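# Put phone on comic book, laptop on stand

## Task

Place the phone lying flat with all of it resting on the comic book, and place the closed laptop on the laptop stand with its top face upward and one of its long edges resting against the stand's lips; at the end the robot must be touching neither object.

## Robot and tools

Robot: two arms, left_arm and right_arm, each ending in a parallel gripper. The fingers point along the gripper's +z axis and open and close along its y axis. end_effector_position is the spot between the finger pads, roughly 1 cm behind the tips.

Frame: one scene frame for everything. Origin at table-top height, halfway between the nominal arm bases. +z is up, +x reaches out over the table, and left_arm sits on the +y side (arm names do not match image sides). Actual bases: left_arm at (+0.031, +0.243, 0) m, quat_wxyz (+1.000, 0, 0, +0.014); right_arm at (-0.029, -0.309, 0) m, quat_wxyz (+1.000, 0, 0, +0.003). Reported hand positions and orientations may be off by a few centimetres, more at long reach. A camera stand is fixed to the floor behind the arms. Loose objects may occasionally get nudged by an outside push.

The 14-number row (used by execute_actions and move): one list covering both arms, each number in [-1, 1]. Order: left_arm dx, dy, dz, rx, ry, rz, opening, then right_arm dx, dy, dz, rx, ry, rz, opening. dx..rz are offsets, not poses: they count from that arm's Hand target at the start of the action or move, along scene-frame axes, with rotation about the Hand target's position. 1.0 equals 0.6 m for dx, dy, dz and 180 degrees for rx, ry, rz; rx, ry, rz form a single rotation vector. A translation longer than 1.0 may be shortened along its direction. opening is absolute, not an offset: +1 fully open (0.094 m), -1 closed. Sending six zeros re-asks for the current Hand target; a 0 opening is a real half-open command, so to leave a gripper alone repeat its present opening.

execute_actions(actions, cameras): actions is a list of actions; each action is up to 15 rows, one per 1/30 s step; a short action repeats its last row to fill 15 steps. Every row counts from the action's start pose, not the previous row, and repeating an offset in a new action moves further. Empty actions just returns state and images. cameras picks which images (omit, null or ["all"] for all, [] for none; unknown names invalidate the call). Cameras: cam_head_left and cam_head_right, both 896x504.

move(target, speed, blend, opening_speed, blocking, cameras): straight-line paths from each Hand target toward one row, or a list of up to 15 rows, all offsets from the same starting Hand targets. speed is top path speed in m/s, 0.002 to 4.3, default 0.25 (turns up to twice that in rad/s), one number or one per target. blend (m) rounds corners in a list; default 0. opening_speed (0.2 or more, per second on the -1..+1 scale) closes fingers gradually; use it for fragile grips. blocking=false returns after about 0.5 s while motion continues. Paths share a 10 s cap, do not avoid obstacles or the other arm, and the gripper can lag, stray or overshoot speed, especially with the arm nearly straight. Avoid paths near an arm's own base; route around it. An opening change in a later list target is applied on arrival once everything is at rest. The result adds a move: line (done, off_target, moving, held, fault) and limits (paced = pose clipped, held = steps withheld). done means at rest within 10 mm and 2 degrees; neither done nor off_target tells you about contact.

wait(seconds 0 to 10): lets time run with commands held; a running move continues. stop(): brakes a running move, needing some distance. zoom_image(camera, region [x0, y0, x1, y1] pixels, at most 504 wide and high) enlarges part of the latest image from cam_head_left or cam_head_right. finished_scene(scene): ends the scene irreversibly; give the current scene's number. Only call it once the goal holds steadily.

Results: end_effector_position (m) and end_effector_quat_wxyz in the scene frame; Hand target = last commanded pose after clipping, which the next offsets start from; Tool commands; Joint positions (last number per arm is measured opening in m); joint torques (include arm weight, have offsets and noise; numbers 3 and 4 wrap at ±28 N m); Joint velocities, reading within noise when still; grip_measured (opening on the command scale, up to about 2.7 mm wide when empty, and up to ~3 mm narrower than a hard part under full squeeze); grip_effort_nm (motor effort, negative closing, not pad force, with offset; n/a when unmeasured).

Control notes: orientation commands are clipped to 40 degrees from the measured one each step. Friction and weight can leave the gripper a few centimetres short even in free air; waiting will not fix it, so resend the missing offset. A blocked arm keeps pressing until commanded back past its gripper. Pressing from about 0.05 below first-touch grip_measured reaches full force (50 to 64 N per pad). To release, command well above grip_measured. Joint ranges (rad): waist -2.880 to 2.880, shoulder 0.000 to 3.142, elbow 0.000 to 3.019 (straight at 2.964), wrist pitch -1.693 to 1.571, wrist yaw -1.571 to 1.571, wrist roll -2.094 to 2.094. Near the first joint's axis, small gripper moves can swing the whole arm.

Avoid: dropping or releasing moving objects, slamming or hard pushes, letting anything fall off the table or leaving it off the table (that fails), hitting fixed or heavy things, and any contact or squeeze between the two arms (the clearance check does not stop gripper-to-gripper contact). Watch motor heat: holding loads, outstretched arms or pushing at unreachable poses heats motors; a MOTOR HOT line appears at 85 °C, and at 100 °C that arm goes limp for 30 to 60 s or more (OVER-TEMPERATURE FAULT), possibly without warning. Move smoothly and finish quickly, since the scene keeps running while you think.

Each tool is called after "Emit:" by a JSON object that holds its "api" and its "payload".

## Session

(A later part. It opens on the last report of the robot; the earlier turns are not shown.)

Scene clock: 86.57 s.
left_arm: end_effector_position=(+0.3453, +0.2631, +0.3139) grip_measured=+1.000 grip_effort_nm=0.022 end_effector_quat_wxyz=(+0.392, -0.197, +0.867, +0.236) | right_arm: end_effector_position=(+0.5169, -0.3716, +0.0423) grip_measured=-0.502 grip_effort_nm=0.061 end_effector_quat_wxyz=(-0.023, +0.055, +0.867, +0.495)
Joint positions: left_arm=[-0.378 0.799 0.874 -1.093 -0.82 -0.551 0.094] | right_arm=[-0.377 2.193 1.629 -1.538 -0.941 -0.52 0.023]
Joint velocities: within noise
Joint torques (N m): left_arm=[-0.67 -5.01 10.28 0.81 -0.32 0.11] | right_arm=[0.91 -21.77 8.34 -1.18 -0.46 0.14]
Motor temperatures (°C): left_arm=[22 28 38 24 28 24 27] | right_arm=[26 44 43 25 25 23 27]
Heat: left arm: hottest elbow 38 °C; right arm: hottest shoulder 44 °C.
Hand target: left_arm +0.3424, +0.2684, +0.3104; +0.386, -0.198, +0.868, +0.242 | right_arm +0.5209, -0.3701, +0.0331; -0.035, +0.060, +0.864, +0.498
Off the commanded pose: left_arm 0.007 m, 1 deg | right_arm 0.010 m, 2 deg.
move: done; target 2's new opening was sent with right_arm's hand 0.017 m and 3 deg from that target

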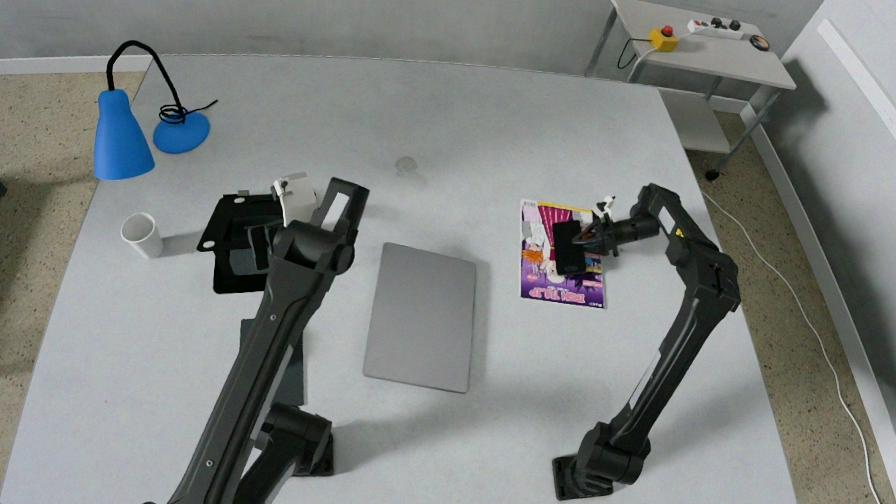

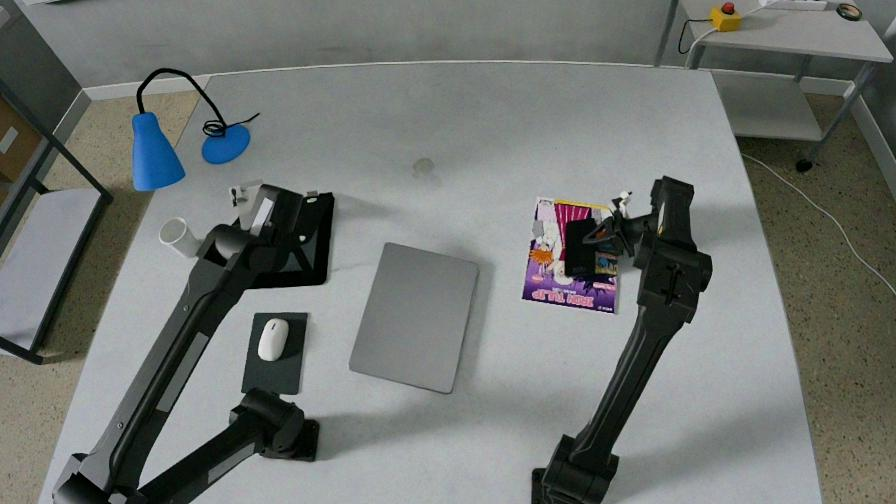

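Emit:
{"api": "move", "payload": {"target": [[-0.1,0.2,0.1,0,0,0,0.2,0,-0.17,0.06,0,0,0,-0.5],[-0.2,0.3,0.15,0,0,0,0.2,-0.1,-0.2,0.3,0,0,0,0.2]], "speed": 0.3}}

Emit:
{"api": "zoom_image", "payload": {"camera": "cam_head_left", "region": [500, 160, 720, 320]}}

Emit:
{"api": "zoom_image", "payload": {"camera": "cam_head_right", "region": [140, 170, 500, 410]}}

Emit:
{"api": "zoom_image", "payload": {"camera": "cam_head_left", "region": [140, 170, 500, 410]}}

Scene clock: 116.80 s.
left_arm: end_effector_position=(+0.2226, +0.4429, +0.3620) grip_measured=+0.202 grip_effort_nm=-0.085 end_effector_quat_wxyz=(+0.366, -0.201, +0.881, +0.223) | right_arm: end_effector_position=(+0.4633, -0.4879, +0.2284) grip_measured=+0.198 grip_effort_nm=0.066 end_effector_quat_wxyz=(+0.102, +0.112, +0.894, +0.423)
Joint positions: left_arm=[0.815 0.53 0.901 -1.057 0.057 0.369 0.056] | right_arm=[-0.608 1.832 1.643 -1.674 -0.864 -0.489 0.056]
Joint velocities: within noise
Joint torques (N m): left_arm=[-0.56 0.62 17.92 1.59 0.11 0.09] | right_arm=[0.21 -19.02 7.32 -0.59 -0.53 0.16]
Motor temperatures (°C): left_arm=[22 27 39 24 28 24 27] | right_arm=[26 46 42 25 25 23 26]
Heat: left arm: hottest elbow 39 °C; right arm: hottest shoulder 46 °C.
Hand target: left_arm +0.2223, +0.4484, +0.4006; +0.386, -0.198, +0.868, +0.242 | right_arm +0.4609, -0.4902, +0.2130; -0.035, +0.060, +0.864, +0.498
Off the commanded pose: left_arm 0.039 m, 4 deg | right_arm 0.016 m, 19 deg.
joint sent to its limit (right arm) — joint 4 (wrist pitch), lower limit. The joint targets are off in orientation, not in position.
move: off_target (left_arm, right_arm); target 2's new opening was sent with right_arm's hand 0.016 m and 19 deg from that target

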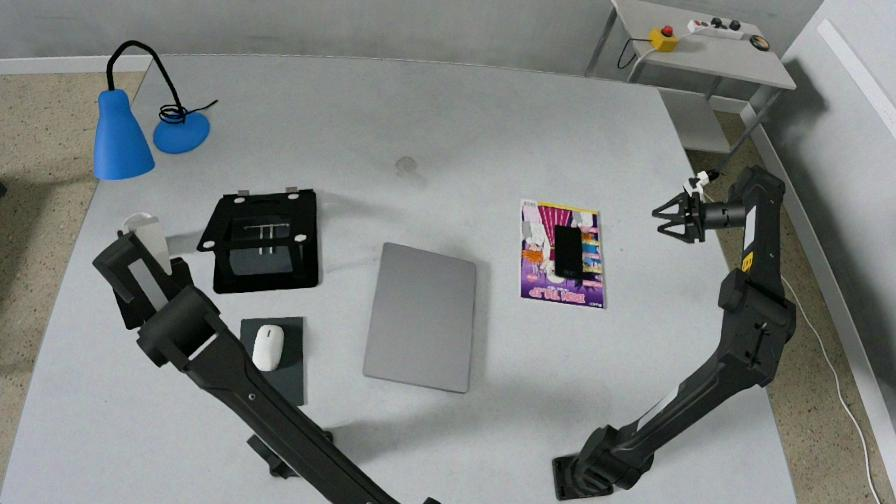

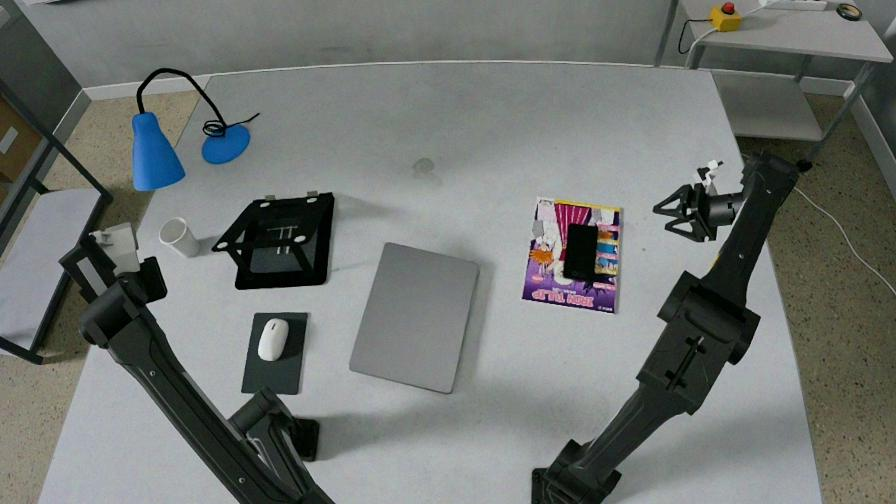

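Scaled by 2.291.

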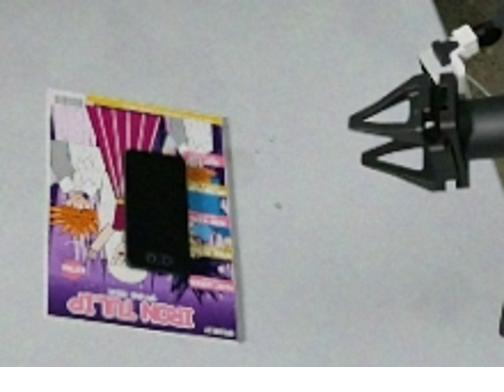

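Scaled by 1.400.

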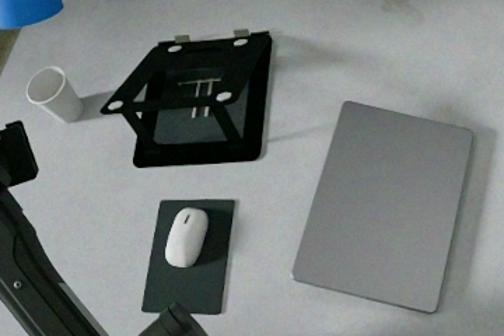

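Scaled by 1.400.

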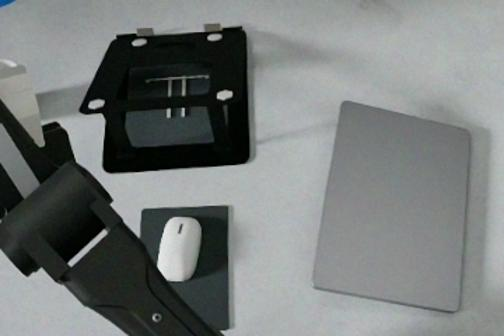

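Emit:
{"api": "zoom_image", "payload": {"camera": "cam_head_right", "region": [340, 340, 500, 410]}}

Emit:
{"api": "zoom_image", "payload": {"camera": "cam_head_left", "region": [440, 240, 500, 290]}}

Scaled by 3.150.

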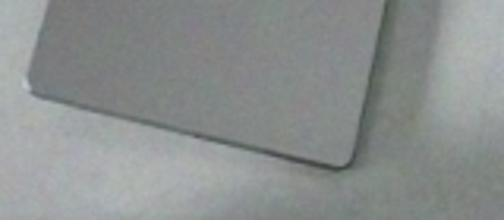

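Scaled by 8.400.

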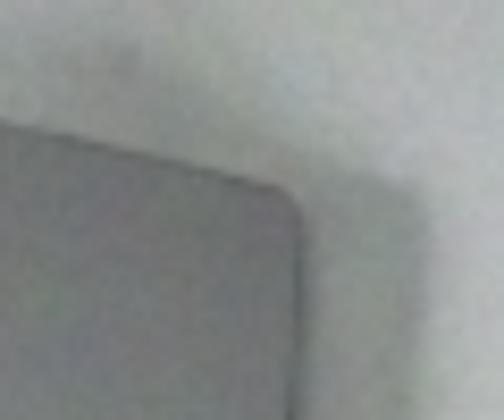

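Emit:
{"api": "move", "payload": {"target": [[0,0,0.05,0,0,0,0.2,-0.19,0.4,-0.05,0,0,-0.061,0.2],[0,0,0.05,0,0,0,0.2,-0.19,0.5,-0.26,0,0,-0.061,0.2]], "speed": [0.35,0.2]}}

Emit:
{"api": "zoom_image", "payload": {"camera": "cam_head_left", "region": [340, 220, 600, 420]}}

Emit:
{"api": "zoom_image", "payload": {"camera": "cam_head_right", "region": [340, 220, 600, 420]}}

Scene clock: 132.40 s.
left_arm: end_effector_position=(+0.2238, +0.4443, +0.3940) grip_measured=+0.202 grip_effort_nm=-0.081 end_effector_quat_wxyz=(+0.368, -0.200, +0.880, +0.224) | right_arm: end_effector_position=(+0.3547, -0.1956, +0.0679) grip_measured=+0.199 grip_effort_nm=0.066 end_effector_quat_wxyz=(+0.027, +0.139, +0.854, +0.501)
Joint positions: left_arm=[0.815 0.567 0.996 -1.109 0.057 0.37 0.056] | right_arm=[-0.1 1.551 0.713 -0.527 -1.039 0.346 0.056]
Joint velocities: within noise
Joint torques (N m): left_arm=[-0.97 0.32 17.48 1.21 0.13 0.07] | right_arm=[1.44 -11.75 4.9 0.84 -0.44 0.14]
Motor temperatures (°C): left_arm=[22 27 40 24 28 24 27] | right_arm=[26 45 42 25 25 23 26]
Heat: left arm: hottest elbow 40 °C; right arm: hottest shoulder 45 °C.
Hand target: left_arm +0.2223, +0.4484, +0.4305; +0.386, -0.198, +0.868, +0.242 | right_arm +0.3468, -0.1901, +0.0570; +0.013, +0.143, +0.854, +0.499
Off the commanded pose: left_arm 0.037 m, 3 deg | right_arm 0.014 m, 2 deg.
move: off_target (left_arm, right_arm)

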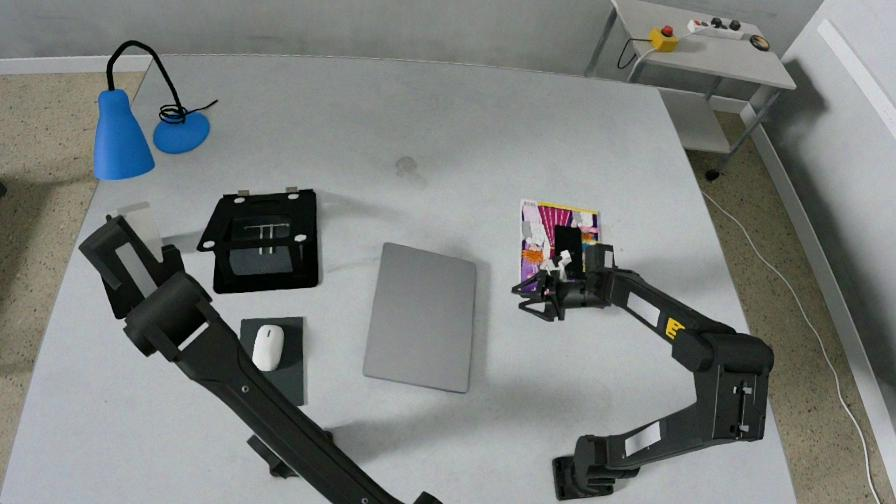

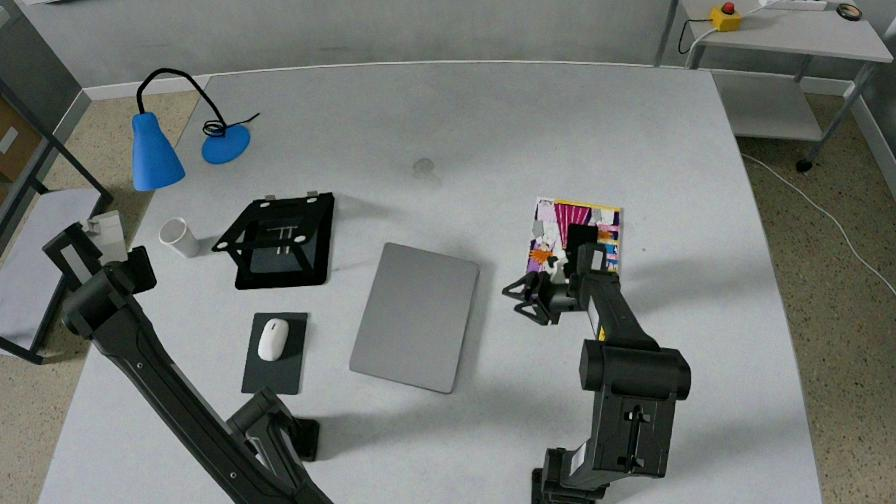

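Scaled by 1.938.

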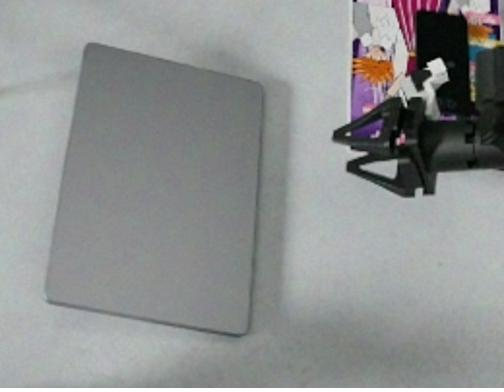

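Scaled by 1.938.

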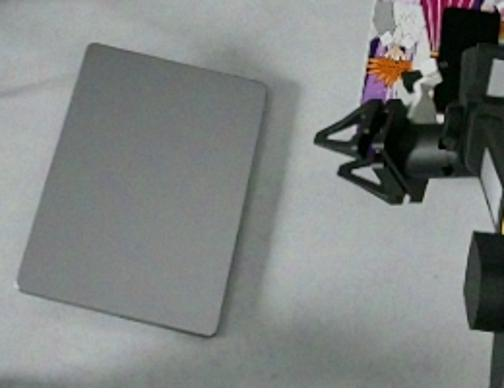

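Emit:
{"api": "move", "payload": {"target": [[0,0,0,0,0,0,0.2,-0.125,0,0,-0.007,-0.038,0.022,0.2],[0,0,0,0,0,0,0.2,-0.085,0.25,0,-0.007,-0.038,0.022,0.2]], "speed": [0.25,0.12]}}

Emit:
{"api": "zoom_image", "payload": {"camera": "cam_head_left", "region": [340, 220, 600, 420]}}

Emit:
{"api": "zoom_image", "payload": {"camera": "cam_head_right", "region": [340, 220, 600, 420]}}

Scene clock: 141.53 s.
left_arm: end_effector_position=(+0.2238, +0.4443, +0.3940) grip_measured=+0.202 grip_effort_nm=-0.081 end_effector_quat_wxyz=(+0.368, -0.200, +0.880, +0.224) | right_arm: end_effector_position=(+0.2925, -0.0457, +0.0598) grip_measured=+0.199 grip_effort_nm=0.066 end_effector_quat_wxyz=(+0.050, +0.084, +0.862, +0.497)
Joint positions: left_arm=[0.815 0.567 0.996 -1.109 0.057 0.37 0.056] | right_arm=[0.375 1.454 0.491 0.149 -0.811 0.912 0.056]
Joint velocities: within noise
Joint torques (N m): left_arm=[-0.32 0.21 17.59 1.37 0.13 0.11] | right_arm=[1.26 -9.11 6.86 1.74 -0.23 0.2]
Motor temperatures (°C): left_arm=[22 27 41 24 27 24 27] | right_arm=[26 44 41 25 25 23 26]
Heat: left arm: hottest elbow 41 °C; right arm: hottest shoulder 44 °C.
Hand target: left_arm +0.2223, +0.4484, +0.4305; +0.386, -0.198, +0.868, +0.242 | right_arm +0.2958, -0.0401, +0.0570; +0.048, +0.083, +0.862, +0.498
Off the commanded pose: left_arm 0.037 m, 3 deg | right_arm 0.007 m, 0 deg.
move: off_target (left_arm)

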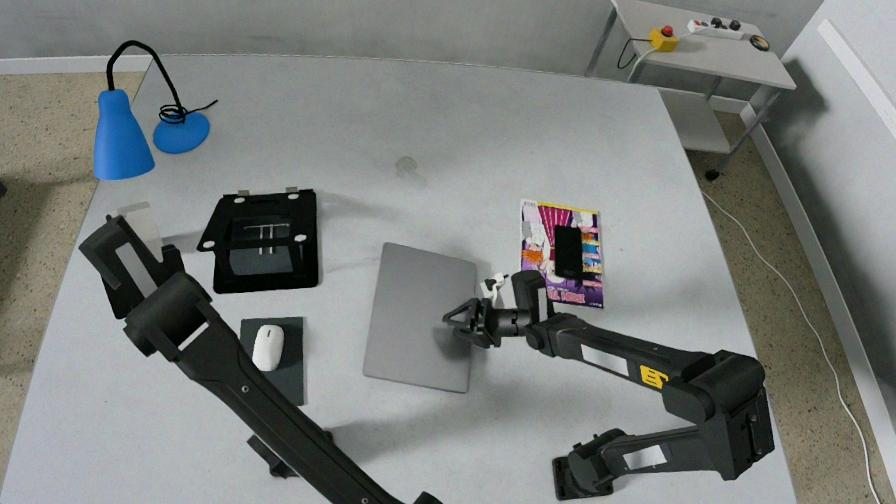

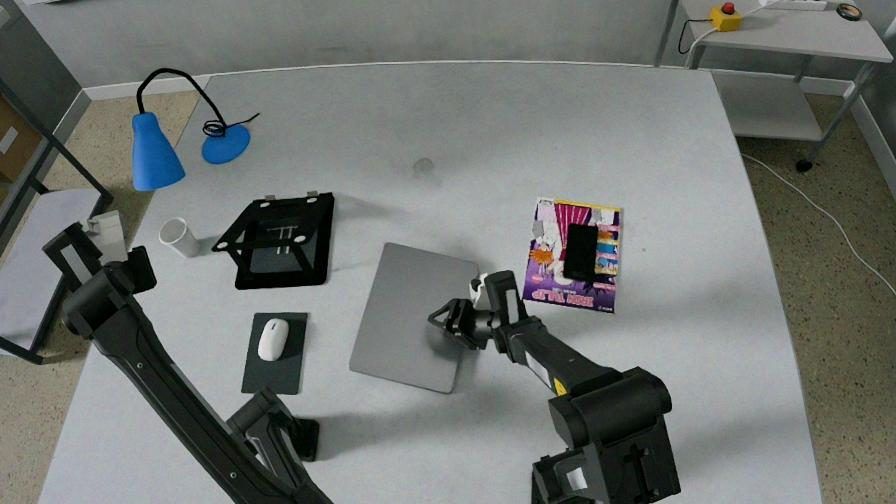

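Scaled by 1.938.

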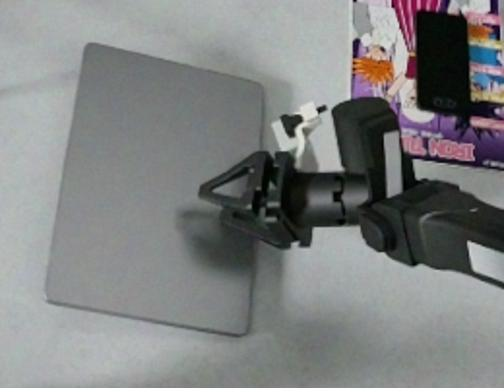

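Scaled by 1.938.

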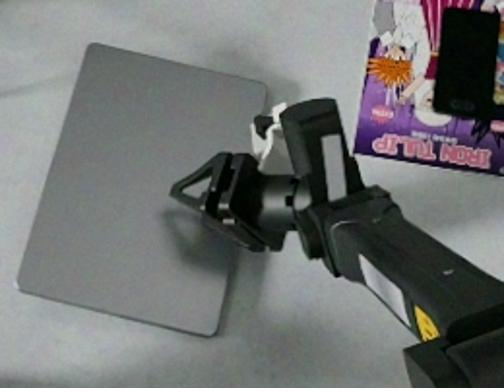

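Emit:
{"api": "move", "payload": {"target": [0,0,0,0,0,0,0.2,0,0,0,0,0,0,-0.92], "speed": 0.1, "opening_speed": 0.6, "cameras": []}}

Emit:
{"api": "move", "payload": {"target": [0,0,0,0,0,0,0.2,0,0,0.07,0.11,0,0,-0.92], "speed": 0.12}}

Emit:
{"api": "zoom_image", "payload": {"camera": "cam_head_left", "region": [340, 220, 600, 420]}}

Emit:
{"api": "zoom_image", "payload": {"camera": "cam_head_right", "region": [340, 220, 600, 420]}}

Scene clock: 146.97 s.
left_arm: end_effector_position=(+0.2238, +0.4443, +0.3940) grip_measured=+0.202 grip_effort_nm=-0.081 end_effector_quat_wxyz=(+0.368, -0.200, +0.880, +0.224) | right_arm: end_effector_position=(+0.2925, -0.0456, +0.0598) grip_measured=-0.918 grip_effort_nm=-0.081 end_effector_quat_wxyz=(+0.050, +0.084, +0.862, +0.497)
Joint positions: left_arm=[0.815 0.567 0.996 -1.109 0.057 0.37 0.056] | right_arm=[0.375 1.454 0.491 0.149 -0.811 0.913 0.004]
Joint velocities: within noise
Joint torques (N m): left_arm=[-0.38 0.15 17.65 1.17 0.12 0.11] | right_arm=[1.2 -9.05 6.83 1.72 -0.22 0.16]
Motor temperatures (°C): left_arm=[22 27 41 24 27 24 27] | right_arm=[26 44 41 25 25 23 25]
Heat: left arm: hottest elbow 41 °C; right arm: hottest shoulder 44 °C.
Hand target: left_arm +0.2223, +0.4484, +0.4305; +0.386, -0.198, +0.868, +0.242 | right_arm +0.2958, -0.0401, +0.0571; +0.048, +0.083, +0.862, +0.498
Off the commanded pose: left_arm 0.037 m, 3 deg | right_arm 0.007 m, 0 deg.
move: off_target (left_arm)
No camera images: "cameras" was empty.

Scene clock: 149.40 s.
left_arm: end_effector_position=(+0.2238, +0.4443, +0.3940) grip_measured=+0.202 grip_effort_nm=-0.085 end_effector_quat_wxyz=(+0.368, -0.200, +0.880, +0.224) | right_arm: end_effector_position=(+0.2969, -0.0345, +0.1094) grip_measured=-0.919 grip_effort_nm=-0.081 end_effector_quat_wxyz=(+0.039, +0.076, +0.762, +0.641)
Joint positions: left_arm=[0.815 0.567 0.996 -1.109 0.057 0.37 0.056] | right_arm=[0.337 1.553 0.426 0.775 -1.041 1.303 0.004]
Joint velocities: within noise
Joint torques (N m): left_arm=[0.26 -0.5 17.51 1.21 0.15 0.08] | right_arm=[-0.26 -9.35 4.04 1.96 -0.22 0.17]
Motor temperatures (°C): left_arm=[22 27 41 24 27 24 27] | right_arm=[26 44 41 25 25 23 25]
Heat: left arm: hottest elbow 41 °C; right arm: hottest shoulder 44 °C.
Hand target: left_arm +0.2223, +0.4484, +0.4305; +0.386, -0.198, +0.868, +0.242 | right_arm +0.2958, -0.0401, +0.0990; +0.033, +0.090, +0.764, +0.639
Off the commanded pose: left_arm 0.037 m, 3 deg | right_arm 0.012 m, 2 deg.
move: off_target (left_arm, right_arm)

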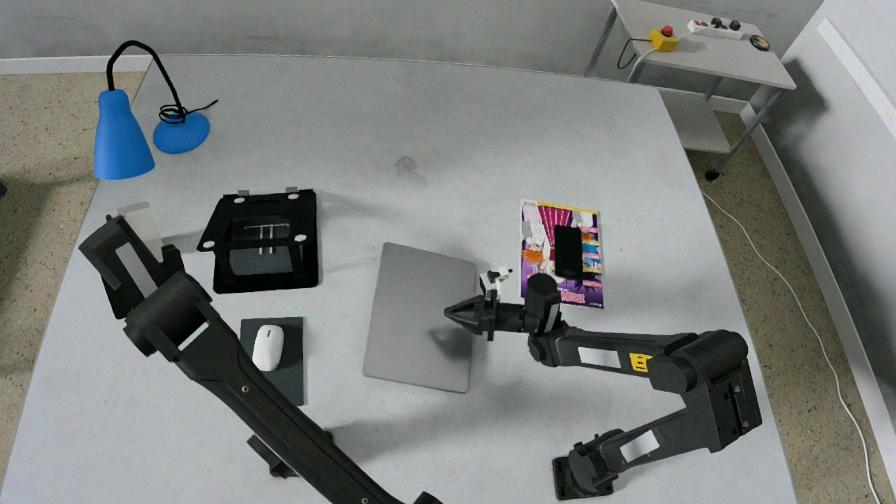

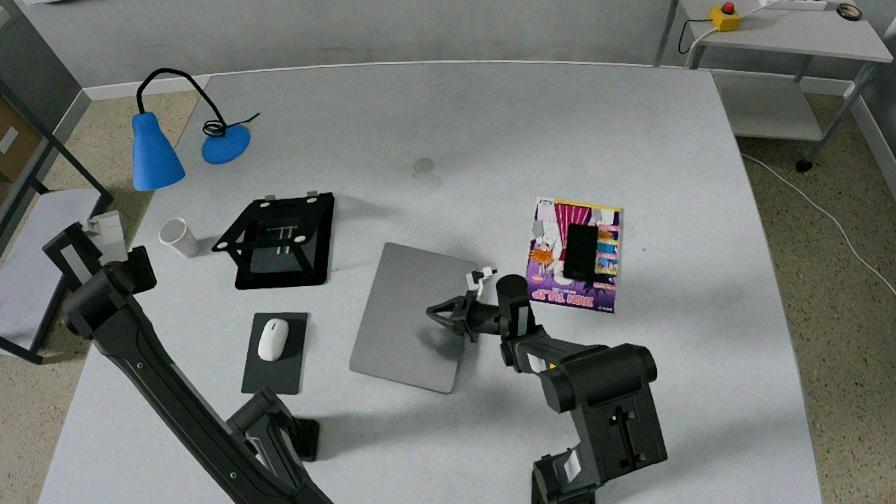

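Scaled by 1.938.

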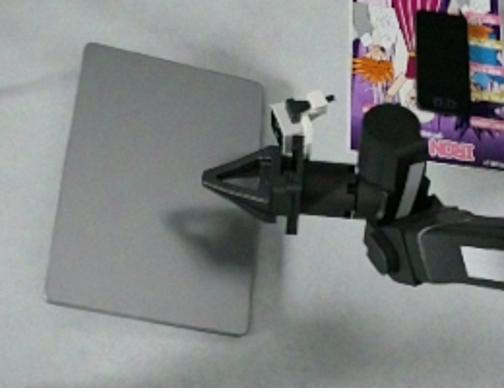

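Scaled by 1.938.

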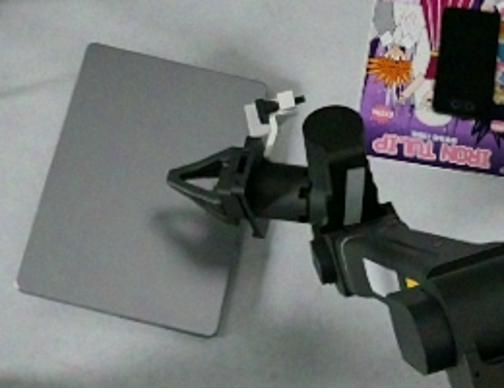

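Emit:
{"api": "move", "payload": {"target": [[0,0,0,0,0,0,0.2,-0.04,-0.25,0,0,0,0,0.2],[0,0,0,0,0,0,0.2,-0.04,-0.25,-0.11,-0.045,0,0,0.2]], "speed": [0.3,0.15]}}

Emit:
{"api": "zoom_image", "payload": {"camera": "cam_head_left", "region": [340, 220, 600, 420]}}

Scene clock: 157.37 s.
left_arm: end_effector_position=(+0.2238, +0.4443, +0.3940) grip_measured=+0.202 grip_effort_nm=-0.081 end_effector_quat_wxyz=(+0.368, -0.200, +0.880, +0.224) | right_arm: end_effector_position=(+0.2628, -0.1902, +0.0355) grip_measured=+0.199 grip_effort_nm=0.066 end_effector_quat_wxyz=(+0.043, +0.091, +0.805, +0.585)
Joint positions: left_arm=[0.815 0.567 0.996 -1.109 0.057 0.37 0.056] | right_arm=[-0.168 1.585 0.46 -0.379 -1.253 0.11 0.056]
Joint velocities: within noise
Joint torques (N m): left_arm=[-0.21 -0.32 17.62 1.51 0.13 0.08] | right_arm=[1.03 -8.35 5.93 -0.2 -0.42 0]
Motor temperatures (°C): left_arm=[22 27 42 24 27 24 27] | right_arm=[26 44 40 25 25 23 25]
Heat: left arm: hottest elbow 42 °C; right arm: hottest shoulder 44 °C.
Hand target: left_arm +0.2223, +0.4484, +0.4305; +0.386, -0.198, +0.868, +0.242 | right_arm +0.2719, -0.1901, +0.0330; +0.039, +0.087, +0.807, +0.583
Off the commanded pose: left_arm 0.037 m, 3 deg | right_arm 0.009 m, 1 deg.
move: off_target (left_arm)

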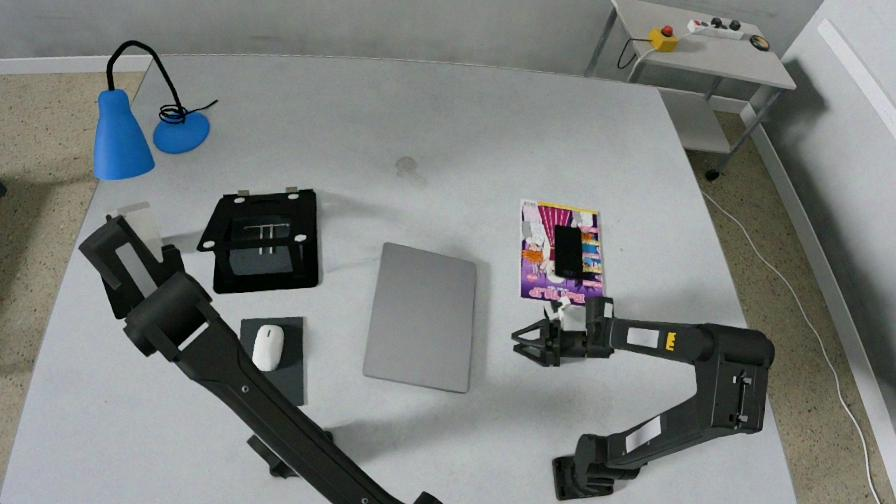

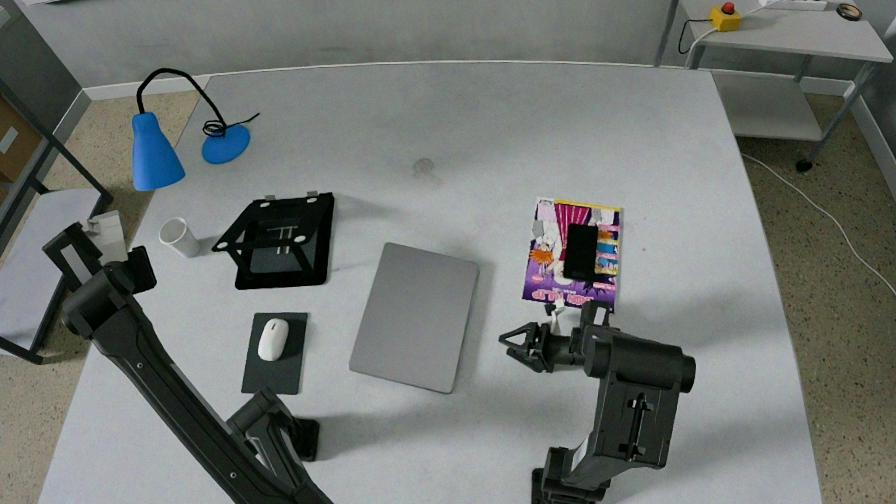

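Scaled by 1.938.

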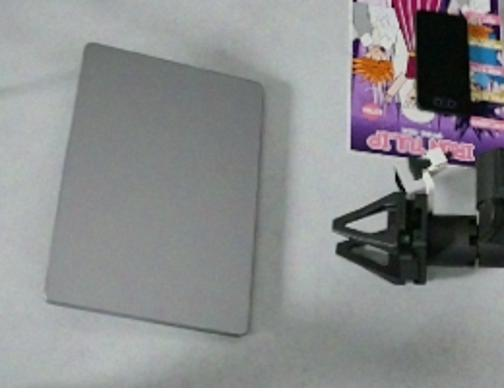

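Emit:
{"api": "move", "payload": {"target": [[0,0,0,0,0,0,0.2,0.045,0.25,0,0,0,0,0.2]], "speed": 0.12}}

Emit:
{"api": "zoom_image", "payload": {"camera": "cam_head_left", "region": [340, 220, 600, 420]}}

Scene clock: 161.63 s.
left_arm: end_effector_position=(+0.2238, +0.4443, +0.3940) grip_measured=+0.202 grip_effort_nm=-0.085 end_effector_quat_wxyz=(+0.368, -0.200, +0.880, +0.224) | right_arm: end_effector_position=(+0.3061, -0.0495, +0.0420) grip_measured=+0.199 grip_effort_nm=0.056 end_effector_quat_wxyz=(+0.052, +0.092, +0.805, +0.584)
Joint positions: left_arm=[0.815 0.567 0.996 -1.109 0.057 0.37 0.056] | right_arm=[0.31 1.685 0.442 0.657 -0.971 1.095 0.056]
Joint velocities: within noise
Joint torques (N m): left_arm=[-0.5 -0.73 17.47 1.32 0.11 0.15] | right_arm=[2.55 -9.93 3.93 1.95 -0.15 0.13]
Motor temperatures (°C): left_arm=[22 27 42 24 27 24 27] | right_arm=[26 44 40 25 25 23 25]
Heat: left arm: hottest elbow 42 °C; right arm: hottest shoulder 44 °C.
Hand target: left_arm +0.2223, +0.4484, +0.4305; +0.386, -0.198, +0.868, +0.242 | right_arm +0.2990, -0.0401, +0.0331; +0.040, +0.087, +0.807, +0.583
Off the commanded pose: left_arm 0.037 m, 3 deg | right_arm 0.015 m, 2 deg.
move: off_target (left_arm, right_arm)

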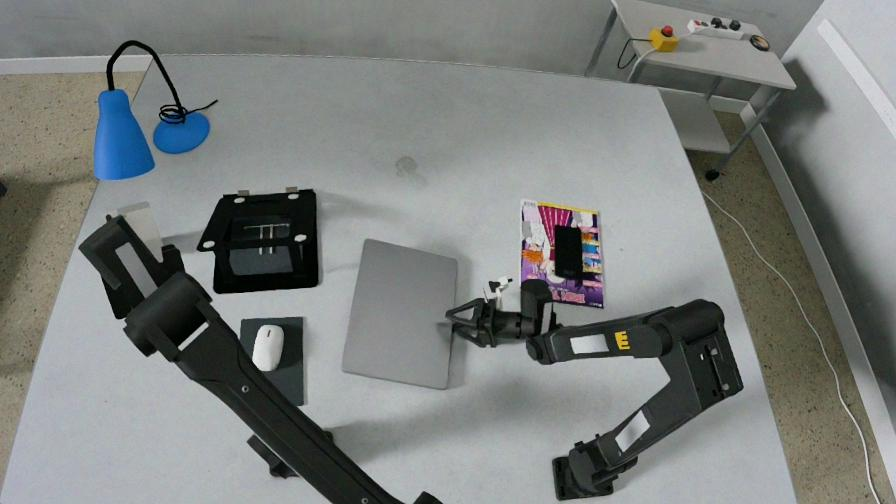

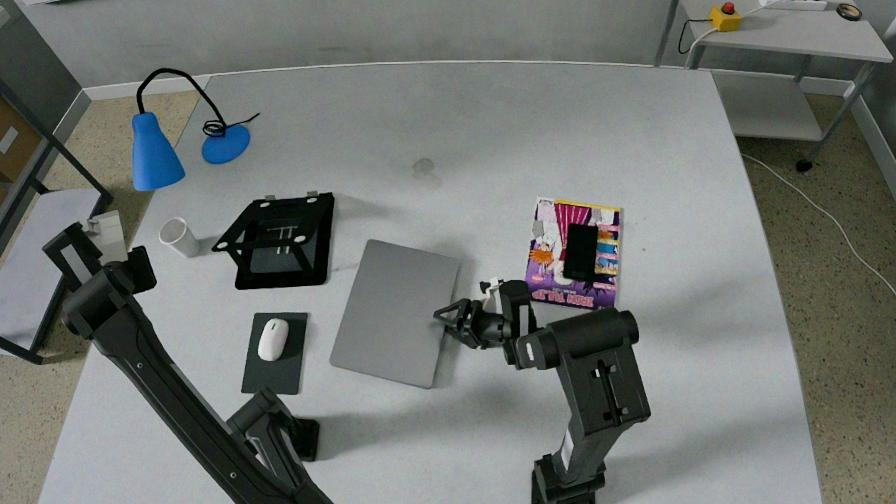

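Scaled by 1.938.

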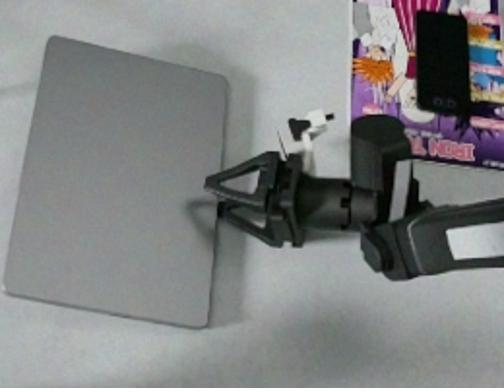

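Emit:
{"api": "zoom_image", "payload": {"camera": "cam_head_left", "region": [425, 280, 515, 360]}}

Emit:
{"api": "zoom_image", "payload": {"camera": "cam_head_right", "region": [415, 280, 505, 360]}}

Scaled by 5.600.

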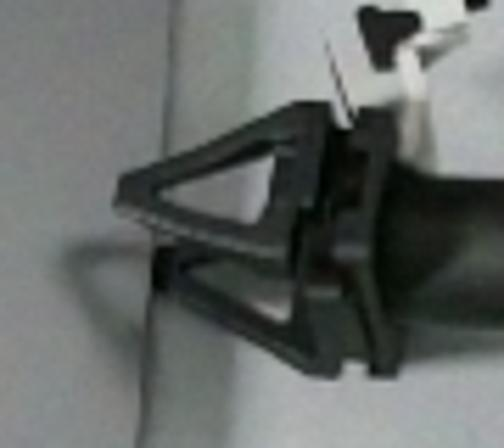

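Scaled by 5.600.

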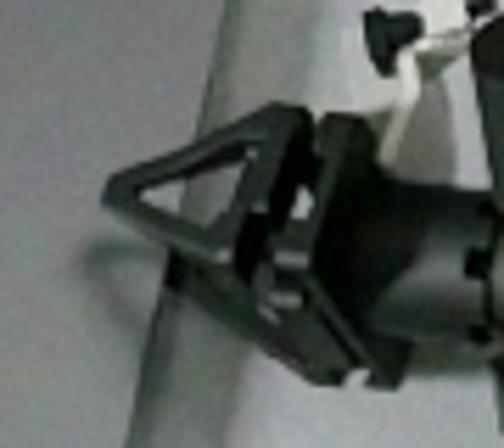

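Emit:
{"api": "move", "payload": {"target": [[0,0,0,0,0,0,0.2,0,-0.1,0.05,-0.14,0,0,-0.2],[0,0,0,0,0,0,0.2,0,-0.08,-0.015,-0.14,0,0,-0.2],[0,0,0,0,0,0,0.2,0,0.02,-0.02,-0.14,0,0,-0.2]], "speed": 0.12}}

Emit:
{"api": "zoom_image", "payload": {"camera": "cam_head_left", "region": [405, 270, 525, 370]}}

Emit:
{"api": "zoom_image", "payload": {"camera": "cam_head_right", "region": [395, 270, 515, 370]}}

Scene clock: 186.97 s.
left_arm: end_effector_position=(+0.2238, +0.4443, +0.3940) grip_measured=+0.202 grip_effort_nm=-0.081 end_effector_quat_wxyz=(+0.368, -0.200, +0.880, +0.224) | right_arm: end_effector_position=(+0.2904, -0.0384, +0.0258) grip_measured=-0.199 grip_effort_nm=-0.061 end_effector_quat_wxyz=(+0.059, +0.079, +0.913, +0.395)
Joint positions: left_arm=[0.815 0.567 0.996 -1.109 0.057 0.37 0.056] | right_arm=[0.466 1.486 0.545 -0.021 -0.591 0.835 0.038]
Joint velocities: within noise
Joint torques (N m): left_arm=[-0.79 0.21 17.39 1.55 0.13 0.08] | right_arm=[1.61 -8.35 8.27 1.39 0.04 0.15]
Motor temperatures (°C): left_arm=[22 27 44 24 27 24 27] | right_arm=[26 43 39 25 24 23 25]
Heat: left arm: hottest elbow 44 °C; right arm: hottest shoulder 43 °C.
Hand target: left_arm +0.2223, +0.4484, +0.4305; +0.386, -0.198, +0.868, +0.242 | right_arm +0.2988, -0.0282, +0.0209; +0.057, +0.077, +0.915, +0.393
Off the commanded pose: left_arm 0.037 m, 3 deg | right_arm 0.014 m, 0 deg.
move: off_target (left_arm, right_arm)

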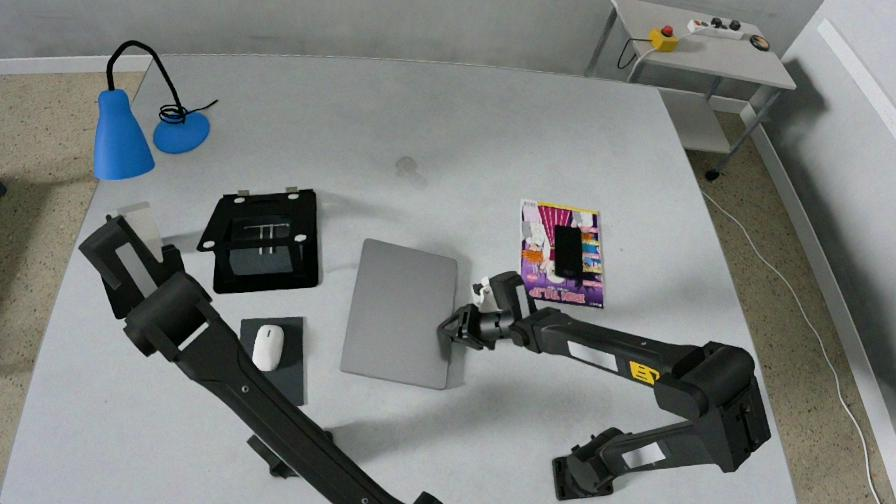

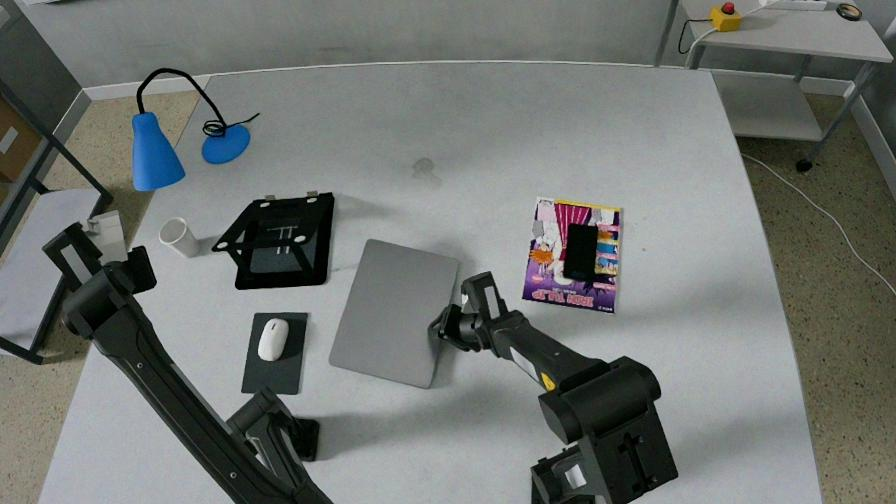

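Scaled by 4.200.

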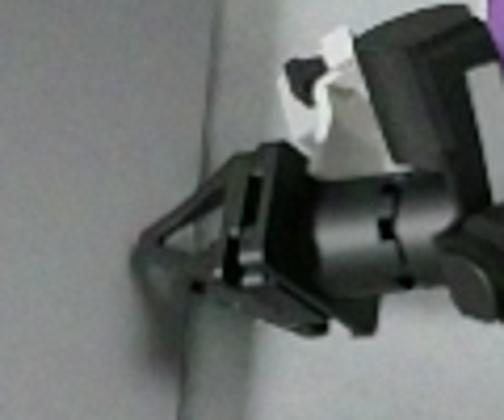

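Scaled by 4.200.

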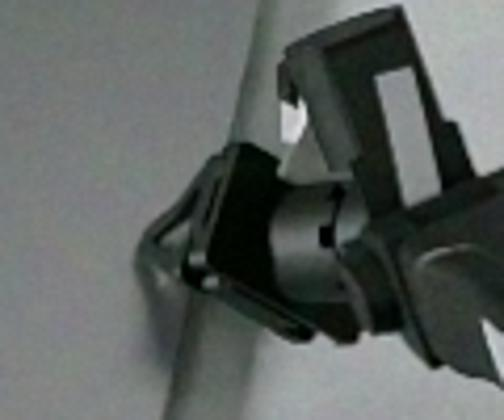

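Close and lift.

Emit:
{"api": "move", "payload": {"target": [0,0,0,0,0,0,0.2,0,0,0,0,0,0,-0.92], "speed": 0.1, "opening_speed": 0.5}}

Emit:
{"api": "move", "payload": {"target": [0,0,0,0,0,0,0.2,0,0,0.07,0.08,0,0,-0.92], "speed": 0.12}}

Emit:
{"api": "zoom_image", "payload": {"camera": "cam_head_left", "region": [325, 220, 525, 400]}}

Scene clock: 191.37 s.
left_arm: end_effector_position=(+0.2238, +0.4443, +0.3940) grip_measured=+0.202 grip_effort_nm=-0.085 end_effector_quat_wxyz=(+0.368, -0.200, +0.880, +0.224) | right_arm: end_effector_position=(+0.2903, -0.0392, +0.0225) grip_measured=-0.819 grip_effort_nm=-0.974 end_effector_quat_wxyz=(+0.058, +0.081, +0.915, +0.392)
Joint positions: left_arm=[0.815 0.567 0.996 -1.109 0.057 0.37 0.056] | right_arm=[0.466 1.493 0.545 -0.02 -0.586 0.835 0.009]
Joint velocities: within noise
Joint torques (N m): left_arm=[-0.26 -0.32 17.63 1.39 0.11 0.1] | right_arm=[1.55 -8.94 8.23 1.4 -0.16 0.15]
Motor temperatures (°C): left_arm=[22 27 44 24 27 24 27] | right_arm=[26 42 39 25 24 23 25]
Heat: left arm: hottest elbow 44 °C; right arm: hottest shoulder 42 °C.
Hand target: left_arm +0.2223, +0.4484, +0.4305; +0.386, -0.198, +0.868, +0.242 | right_arm +0.2988, -0.0281, +0.0210; +0.057, +0.076, +0.914, +0.393
Off the commanded pose: left_arm 0.037 m, 3 deg | right_arm 0.014 m, 1 deg.
move: off_target (left_arm, right_arm)

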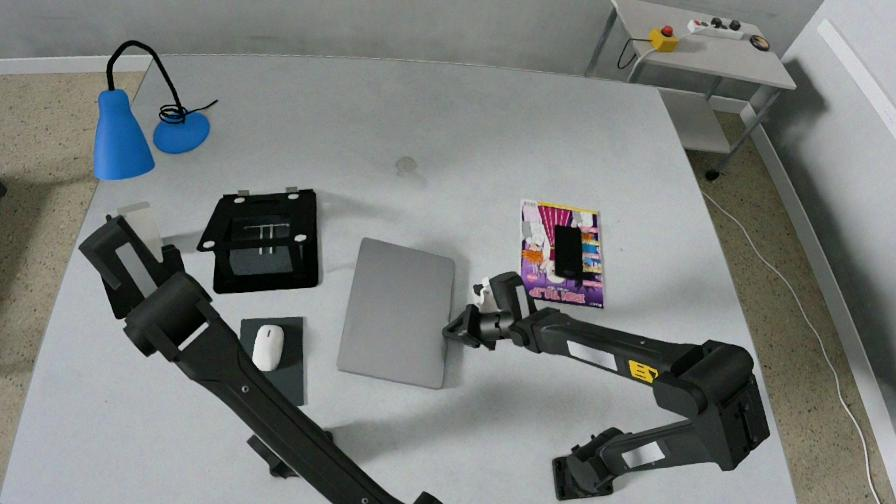

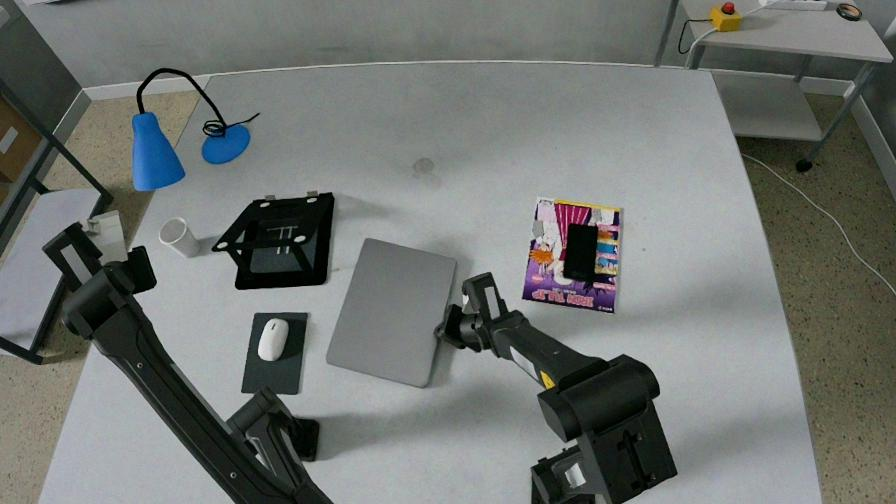

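Scene clock: 193.10 s.
left_arm: end_effector_position=(+0.2238, +0.4443, +0.3940) grip_measured=+0.202 grip_effort_nm=-0.081 end_effector_quat_wxyz=(+0.368, -0.200, +0.880, +0.224) | right_arm: end_effector_position=(+0.2933, -0.0261, +0.0557) grip_measured=-0.919 grip_effort_nm=-0.872 end_effector_quat_wxyz=(+0.039, +0.078, +0.865, +0.495)
Joint positions: left_arm=[0.815 0.567 0.996 -1.109 0.057 0.37 0.056] | right_arm=[0.424 1.493 0.52 0.165 -0.793 0.942 0.004]
Joint velocities: left_arm=[within noise] | right_arm=[-0.005 0.005 -0.012 -0.012 0.022 -0.037 -0.004]
Joint torques (N m): left_arm=[-1.2 0.26 17.55 1.4 0.13 0.11] | right_arm=[-0.26 -12.4 5.74 1.8 -0.52 0.27]
Motor temperatures (°C): left_arm=[22 27 44 24 27 24 27] | right_arm=[26 42 39 25 24 23 25]
Heat: left arm: hottest elbow 44 °C; right arm: hottest shoulder 42 °C.
Hand target: left_arm +0.2223, +0.4484, +0.4305; +0.386, -0.198, +0.868, +0.242 | right_arm +0.2988, -0.0281, +0.0630; +0.047, +0.083, +0.858, +0.505
Off the commanded pose: left_arm 0.037 m, 3 deg | right_arm 0.009 m, 2 deg.
move: off_target (left_arm)

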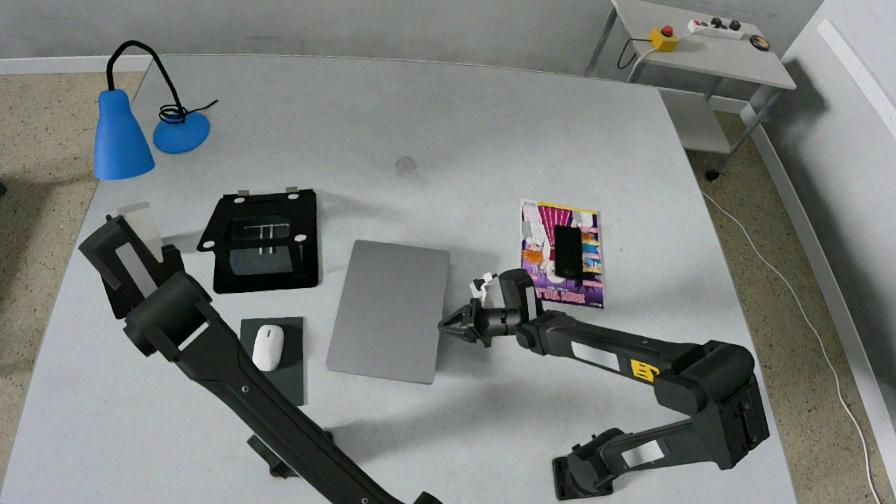

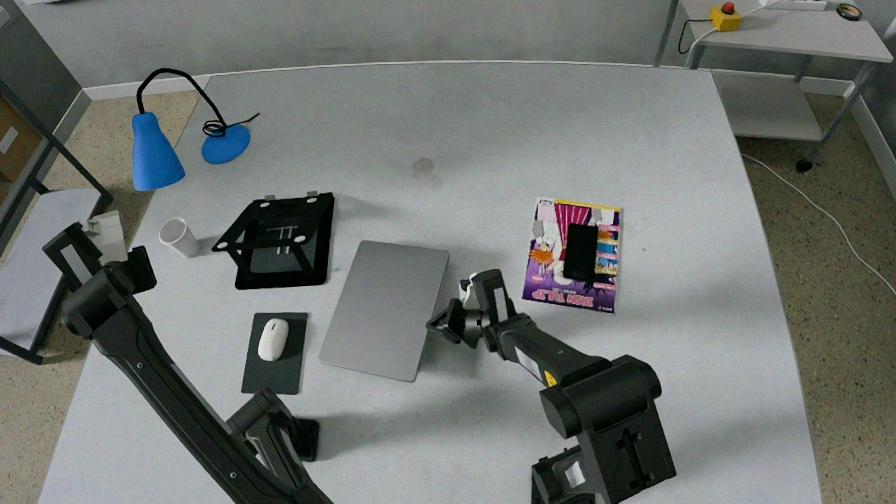

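Scaled by 2.520.

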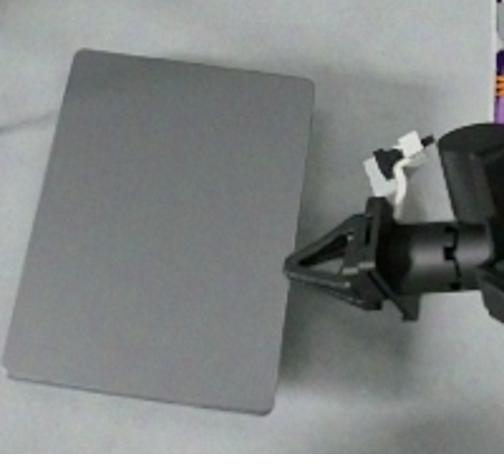

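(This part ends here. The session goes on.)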